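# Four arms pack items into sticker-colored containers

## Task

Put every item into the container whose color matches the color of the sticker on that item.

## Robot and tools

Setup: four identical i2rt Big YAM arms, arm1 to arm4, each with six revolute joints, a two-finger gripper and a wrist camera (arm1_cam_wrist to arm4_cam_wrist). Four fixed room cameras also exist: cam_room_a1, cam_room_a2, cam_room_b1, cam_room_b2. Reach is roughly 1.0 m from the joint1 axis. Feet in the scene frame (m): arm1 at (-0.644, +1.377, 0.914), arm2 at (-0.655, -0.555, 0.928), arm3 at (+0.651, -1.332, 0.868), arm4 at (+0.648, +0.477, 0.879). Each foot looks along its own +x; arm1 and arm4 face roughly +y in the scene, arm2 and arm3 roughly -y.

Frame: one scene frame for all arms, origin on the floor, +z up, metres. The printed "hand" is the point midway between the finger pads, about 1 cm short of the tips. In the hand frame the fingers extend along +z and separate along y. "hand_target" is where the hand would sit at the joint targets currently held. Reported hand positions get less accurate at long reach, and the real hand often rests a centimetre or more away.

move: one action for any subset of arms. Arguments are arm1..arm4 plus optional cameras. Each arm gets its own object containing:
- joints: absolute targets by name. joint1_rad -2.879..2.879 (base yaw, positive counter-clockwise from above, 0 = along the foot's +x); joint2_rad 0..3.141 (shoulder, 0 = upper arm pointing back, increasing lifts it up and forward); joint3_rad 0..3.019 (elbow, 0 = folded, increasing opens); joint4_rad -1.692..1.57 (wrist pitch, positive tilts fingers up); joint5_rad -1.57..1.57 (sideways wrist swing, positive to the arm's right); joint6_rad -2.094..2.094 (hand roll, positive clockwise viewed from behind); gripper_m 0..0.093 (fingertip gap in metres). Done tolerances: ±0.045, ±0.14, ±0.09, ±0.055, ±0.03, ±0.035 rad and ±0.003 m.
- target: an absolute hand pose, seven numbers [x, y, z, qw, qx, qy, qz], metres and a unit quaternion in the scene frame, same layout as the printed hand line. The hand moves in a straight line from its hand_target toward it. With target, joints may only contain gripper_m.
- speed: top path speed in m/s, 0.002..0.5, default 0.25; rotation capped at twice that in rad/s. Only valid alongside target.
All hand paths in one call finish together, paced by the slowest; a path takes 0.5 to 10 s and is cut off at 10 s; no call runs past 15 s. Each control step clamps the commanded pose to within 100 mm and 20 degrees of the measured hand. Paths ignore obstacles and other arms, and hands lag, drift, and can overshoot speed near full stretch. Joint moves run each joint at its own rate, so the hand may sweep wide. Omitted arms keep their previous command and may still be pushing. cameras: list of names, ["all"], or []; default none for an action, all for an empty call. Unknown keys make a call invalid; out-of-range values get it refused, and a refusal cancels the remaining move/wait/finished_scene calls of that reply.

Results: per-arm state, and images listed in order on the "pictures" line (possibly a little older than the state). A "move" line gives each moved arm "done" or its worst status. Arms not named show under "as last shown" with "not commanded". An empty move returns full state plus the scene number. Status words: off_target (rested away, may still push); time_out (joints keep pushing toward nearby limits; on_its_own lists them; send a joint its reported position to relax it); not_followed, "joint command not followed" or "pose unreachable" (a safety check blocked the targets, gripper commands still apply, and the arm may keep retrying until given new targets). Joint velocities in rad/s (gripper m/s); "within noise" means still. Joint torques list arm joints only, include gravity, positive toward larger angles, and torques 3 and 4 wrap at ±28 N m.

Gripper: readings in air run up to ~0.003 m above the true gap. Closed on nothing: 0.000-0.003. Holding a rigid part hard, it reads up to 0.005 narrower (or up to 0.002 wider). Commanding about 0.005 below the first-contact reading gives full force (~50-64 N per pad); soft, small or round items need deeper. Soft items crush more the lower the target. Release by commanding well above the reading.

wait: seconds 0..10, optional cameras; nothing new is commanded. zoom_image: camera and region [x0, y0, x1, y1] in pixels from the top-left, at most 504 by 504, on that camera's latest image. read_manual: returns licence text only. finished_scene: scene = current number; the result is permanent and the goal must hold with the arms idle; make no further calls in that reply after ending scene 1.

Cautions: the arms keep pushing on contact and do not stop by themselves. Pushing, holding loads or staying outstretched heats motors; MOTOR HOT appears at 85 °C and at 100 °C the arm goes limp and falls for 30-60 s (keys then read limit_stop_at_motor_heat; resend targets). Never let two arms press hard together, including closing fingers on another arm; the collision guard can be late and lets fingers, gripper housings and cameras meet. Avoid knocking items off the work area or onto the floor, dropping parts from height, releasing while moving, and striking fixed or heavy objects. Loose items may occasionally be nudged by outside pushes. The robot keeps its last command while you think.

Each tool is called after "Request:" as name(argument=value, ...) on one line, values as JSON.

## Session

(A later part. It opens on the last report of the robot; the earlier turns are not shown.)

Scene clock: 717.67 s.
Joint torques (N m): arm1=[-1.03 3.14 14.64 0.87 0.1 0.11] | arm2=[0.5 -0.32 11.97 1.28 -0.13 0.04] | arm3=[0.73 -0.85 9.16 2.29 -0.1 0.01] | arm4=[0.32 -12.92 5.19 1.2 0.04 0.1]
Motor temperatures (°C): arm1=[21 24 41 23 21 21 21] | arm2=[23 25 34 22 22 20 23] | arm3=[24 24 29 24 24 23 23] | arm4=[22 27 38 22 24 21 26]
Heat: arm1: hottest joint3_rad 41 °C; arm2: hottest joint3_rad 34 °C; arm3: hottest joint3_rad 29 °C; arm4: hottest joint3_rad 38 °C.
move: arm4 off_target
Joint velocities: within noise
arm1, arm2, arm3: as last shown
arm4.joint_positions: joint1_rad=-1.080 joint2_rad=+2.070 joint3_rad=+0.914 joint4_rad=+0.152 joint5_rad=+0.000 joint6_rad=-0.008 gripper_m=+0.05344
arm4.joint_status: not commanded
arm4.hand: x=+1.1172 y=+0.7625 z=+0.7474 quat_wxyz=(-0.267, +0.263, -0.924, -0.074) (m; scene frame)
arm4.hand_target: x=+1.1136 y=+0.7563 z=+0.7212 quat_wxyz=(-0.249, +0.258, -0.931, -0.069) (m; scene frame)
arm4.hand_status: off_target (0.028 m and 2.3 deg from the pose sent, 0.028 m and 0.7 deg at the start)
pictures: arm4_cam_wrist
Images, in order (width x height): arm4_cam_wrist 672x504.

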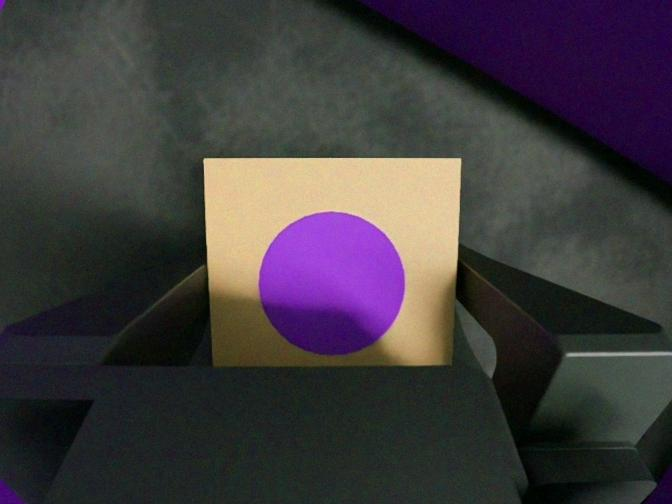

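Request:
move(arm4={"target": [1.117, 0.762, 0.742, 0.267, -0.263, 0.924, 0.074], "speed": 0.05})

Request:
move(arm4={"joints": {"gripper_m": 0.093}}, cameras=["arm4_cam_wrist"])

Request:
move(arm4={"target": [1.03, 0.71, 0.95, 0.2494, -0.2581, 0.9308, 0.0692], "speed": 0.2}, cameras=["arm4_cam_wrist"])

Scene clock: 722.03 s.
Joint torques (N m): arm1=[-1.73 3.37 14.65 0.68 0.11 0.12] | arm2=[0.32 -0.32 12 1.24 -0.13 0.05] | arm3=[0.73 -0.85 9.1 2.32 -0.1 0] | arm4=[0.62 -16.73 4.31 1.31 0.03 0.06]
Motor temperatures (°C): arm1=[21 24 41 23 21 21 21] | arm2=[23 25 34 22 22 20 23] | arm3=[24 24 29 24 24 23 23] | arm4=[22 26 37 22 24 21 26]
Heat: arm1: hottest joint3_rad 41 °C; arm2: hottest joint3_rad 34 °C; arm3: hottest joint3_rad 29 °C; arm4: hottest joint3_rad 37 °C.
move: arm4 done
Joint velocities: within noise
arm1.joint_positions: joint1_rad=-1.006 joint2_rad=+0.591 joint3_rad=+0.956 joint4_rad=-1.439 joint5_rad=-0.002 joint6_rad=-0.006 gripper_m=+0.09297
arm1.joint_status: not commanded
arm1.hand: x=-0.4611 y=+1.5066 z=+1.2279 quat_wxyz=(-0.227, +0.304, -0.922, -0.080) (m; scene frame)
arm1.hand_target: x=-0.4594 y=+1.5091 z=+1.2457 quat_wxyz=(-0.238, +0.303, -0.919, -0.085) (m; scene frame)
arm1.hand_status: not commanded
arm2.joint_positions: joint1_rad=+1.004 joint2_rad=+0.595 joint3_rad=+0.991 joint4_rad=-1.436 joint5_rad=+0.003 joint6_rad=+0.002 gripper_m=+0.09290
arm2.joint_status: not commanded
arm2.hand: x=-0.4542 y=-0.6546 z=+1.2606 quat_wxyz=(-0.256, -0.217, -0.940, +0.058) (m; scene frame)
arm2.hand_target: x=-0.4557 y=-0.6545 z=+1.2622 quat_wxyz=(-0.251, -0.218, -0.941, +0.056) (m; scene frame)
arm2.hand_status: not commanded
arm3: as last shown
arm4.joint_positions: joint1_rad=-1.080 joint2_rad=+2.070 joint3_rad=+0.914 joint4_rad=+0.155 joint5_rad=+0.000 joint6_rad=-0.008 gripper_m=+0.05344
arm4.joint_status: not commanded
arm4.hand: x=+1.1177 y=+0.7628 z=+0.7478 quat_wxyz=(-0.268, +0.263, -0.924, -0.074) (m; scene frame)
arm4.hand_target: x=+1.1169 y=+0.7620 z=+0.7420 quat_wxyz=(-0.267, +0.263, -0.924, -0.074) (m; scene frame)
arm4.hand_status: done (0.006 m and 0.1 deg from the pose sent, 0.005 m and 0.1 deg at the start)
pictures: none

Scene clock: 722.60 s.
Joint torques (N m): arm1=[-1.38 2.78 14.53 0.77 0.05 0.1] | arm2=[0.32 -0.32 11.97 1.24 -0.13 0.05] | arm3=[0.67 -0.91 9.14 2.3 -0.1 0] | arm4=[0.79 -16.91 4.23 1.35 0.07 0.01]
Motor temperatures (°C): arm1=[21 24 41 23 21 21 21] | arm2=[23 25 34 22 22 20 23] | arm3=[24 24 29 24 24 23 23] | arm4=[22 26 37 22 24 21 26]
Heat: arm1: hottest joint3_rad 41 °C; arm2: hottest joint3_rad 34 °C; arm3: hottest joint3_rad 29 °C; arm4: hottest joint3_rad 37 °C.
move: arm4 done
Joint velocities: within noise
arm1, arm2, arm3: as last shown
arm4.joint_positions: joint1_rad=-1.080 joint2_rad=+2.070 joint3_rad=+0.914 joint4_rad=+0.155 joint5_rad=+0.000 joint6_rad=-0.008 gripper_m=+0.09292
arm4.joint_status: all done
arm4.hand: x=+1.1176 y=+0.7627 z=+0.7477 quat_wxyz=(-0.268, +0.263, -0.924, -0.074) (m; scene frame)
arm4.hand_target: x=+1.1168 y=+0.7619 z=+0.7419 quat_wxyz=(-0.267, +0.263, -0.924, -0.074) (m; scene frame)
arm4.hand_status: not commanded
pictures: arm4_cam_wrist
Images, in order (width x height): arm4_cam_wrist 672x504.

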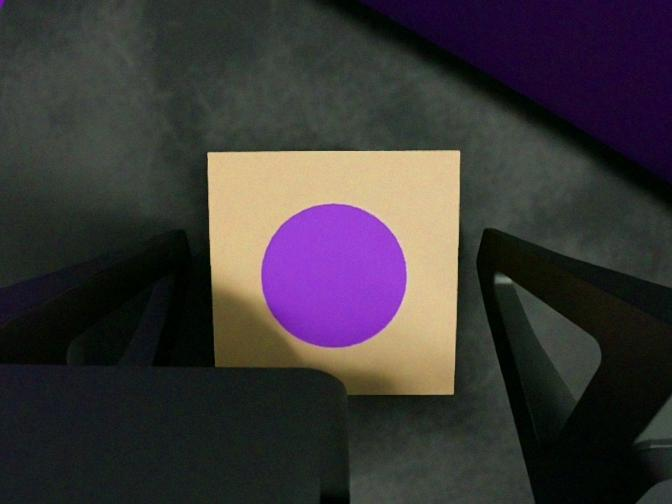

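Scene clock: 724.43 s.
Joint torques (N m): arm1=[-1.26 3.19 14.67 0.8 0.11 0.11] | arm2=[0.21 -0.26 11.97 1.25 -0.12 0.04] | arm3=[0.67 -0.97 9.11 2.26 -0.09 0.01] | arm4=[0.73 -10.64 7.38 0.43 0.19 0.16]
Motor temperatures (°C): arm1=[21 24 41 23 21 21 21] | arm2=[23 25 34 22 22 20 23] | arm3=[24 24 29 24 24 23 23] | arm4=[22 26 37 22 24 21 26]
Heat: arm1: hottest joint3_rad 41 °C; arm2: hottest joint3_rad 34 °C; arm3: hottest joint3_rad 29 °C; arm4: hottest joint3_rad 37 °C.
move: arm4 done
Joint velocities: within noise
arm1, arm2, arm3: as last shown
arm4.joint_positions: joint1_rad=-1.080 joint2_rad=+1.369 joint3_rad=+0.740 joint4_rad=-0.391 joint5_rad=+0.000 joint6_rad=-0.005 gripper_m=+0.09292
arm4.joint_status: not commanded
arm4.hand: x=+1.0337 y=+0.7117 z=+0.9553 quat_wxyz=(-0.259, +0.262, -0.927, -0.072) (m; scene frame)
arm4.hand_target: x=+1.0299 y=+0.7100 z=+0.9499 quat_wxyz=(-0.249, +0.258, -0.931, -0.069) (m; scene frame)
arm4.hand_status: done (0.007 m and 1.3 deg from the pose sent, 0.227 m and 2.4 deg at the start)
pictures: arm4_cam_wrist
Images, in order (width x height): arm4_cam_wrist 672x504.

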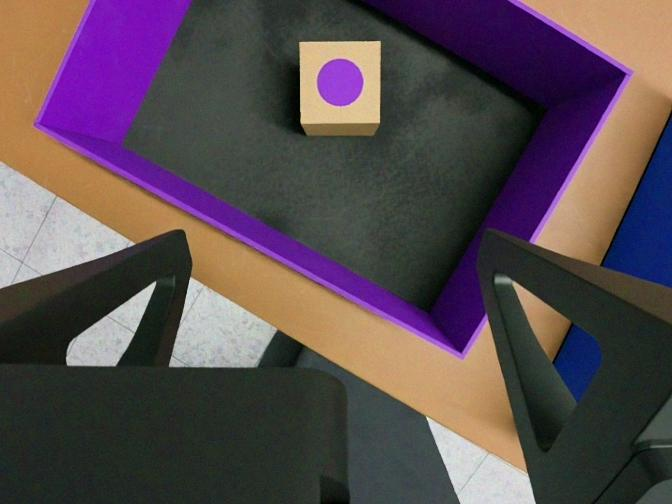

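Request:
finished_scene(scene=1)

The scene is finished: the task was done.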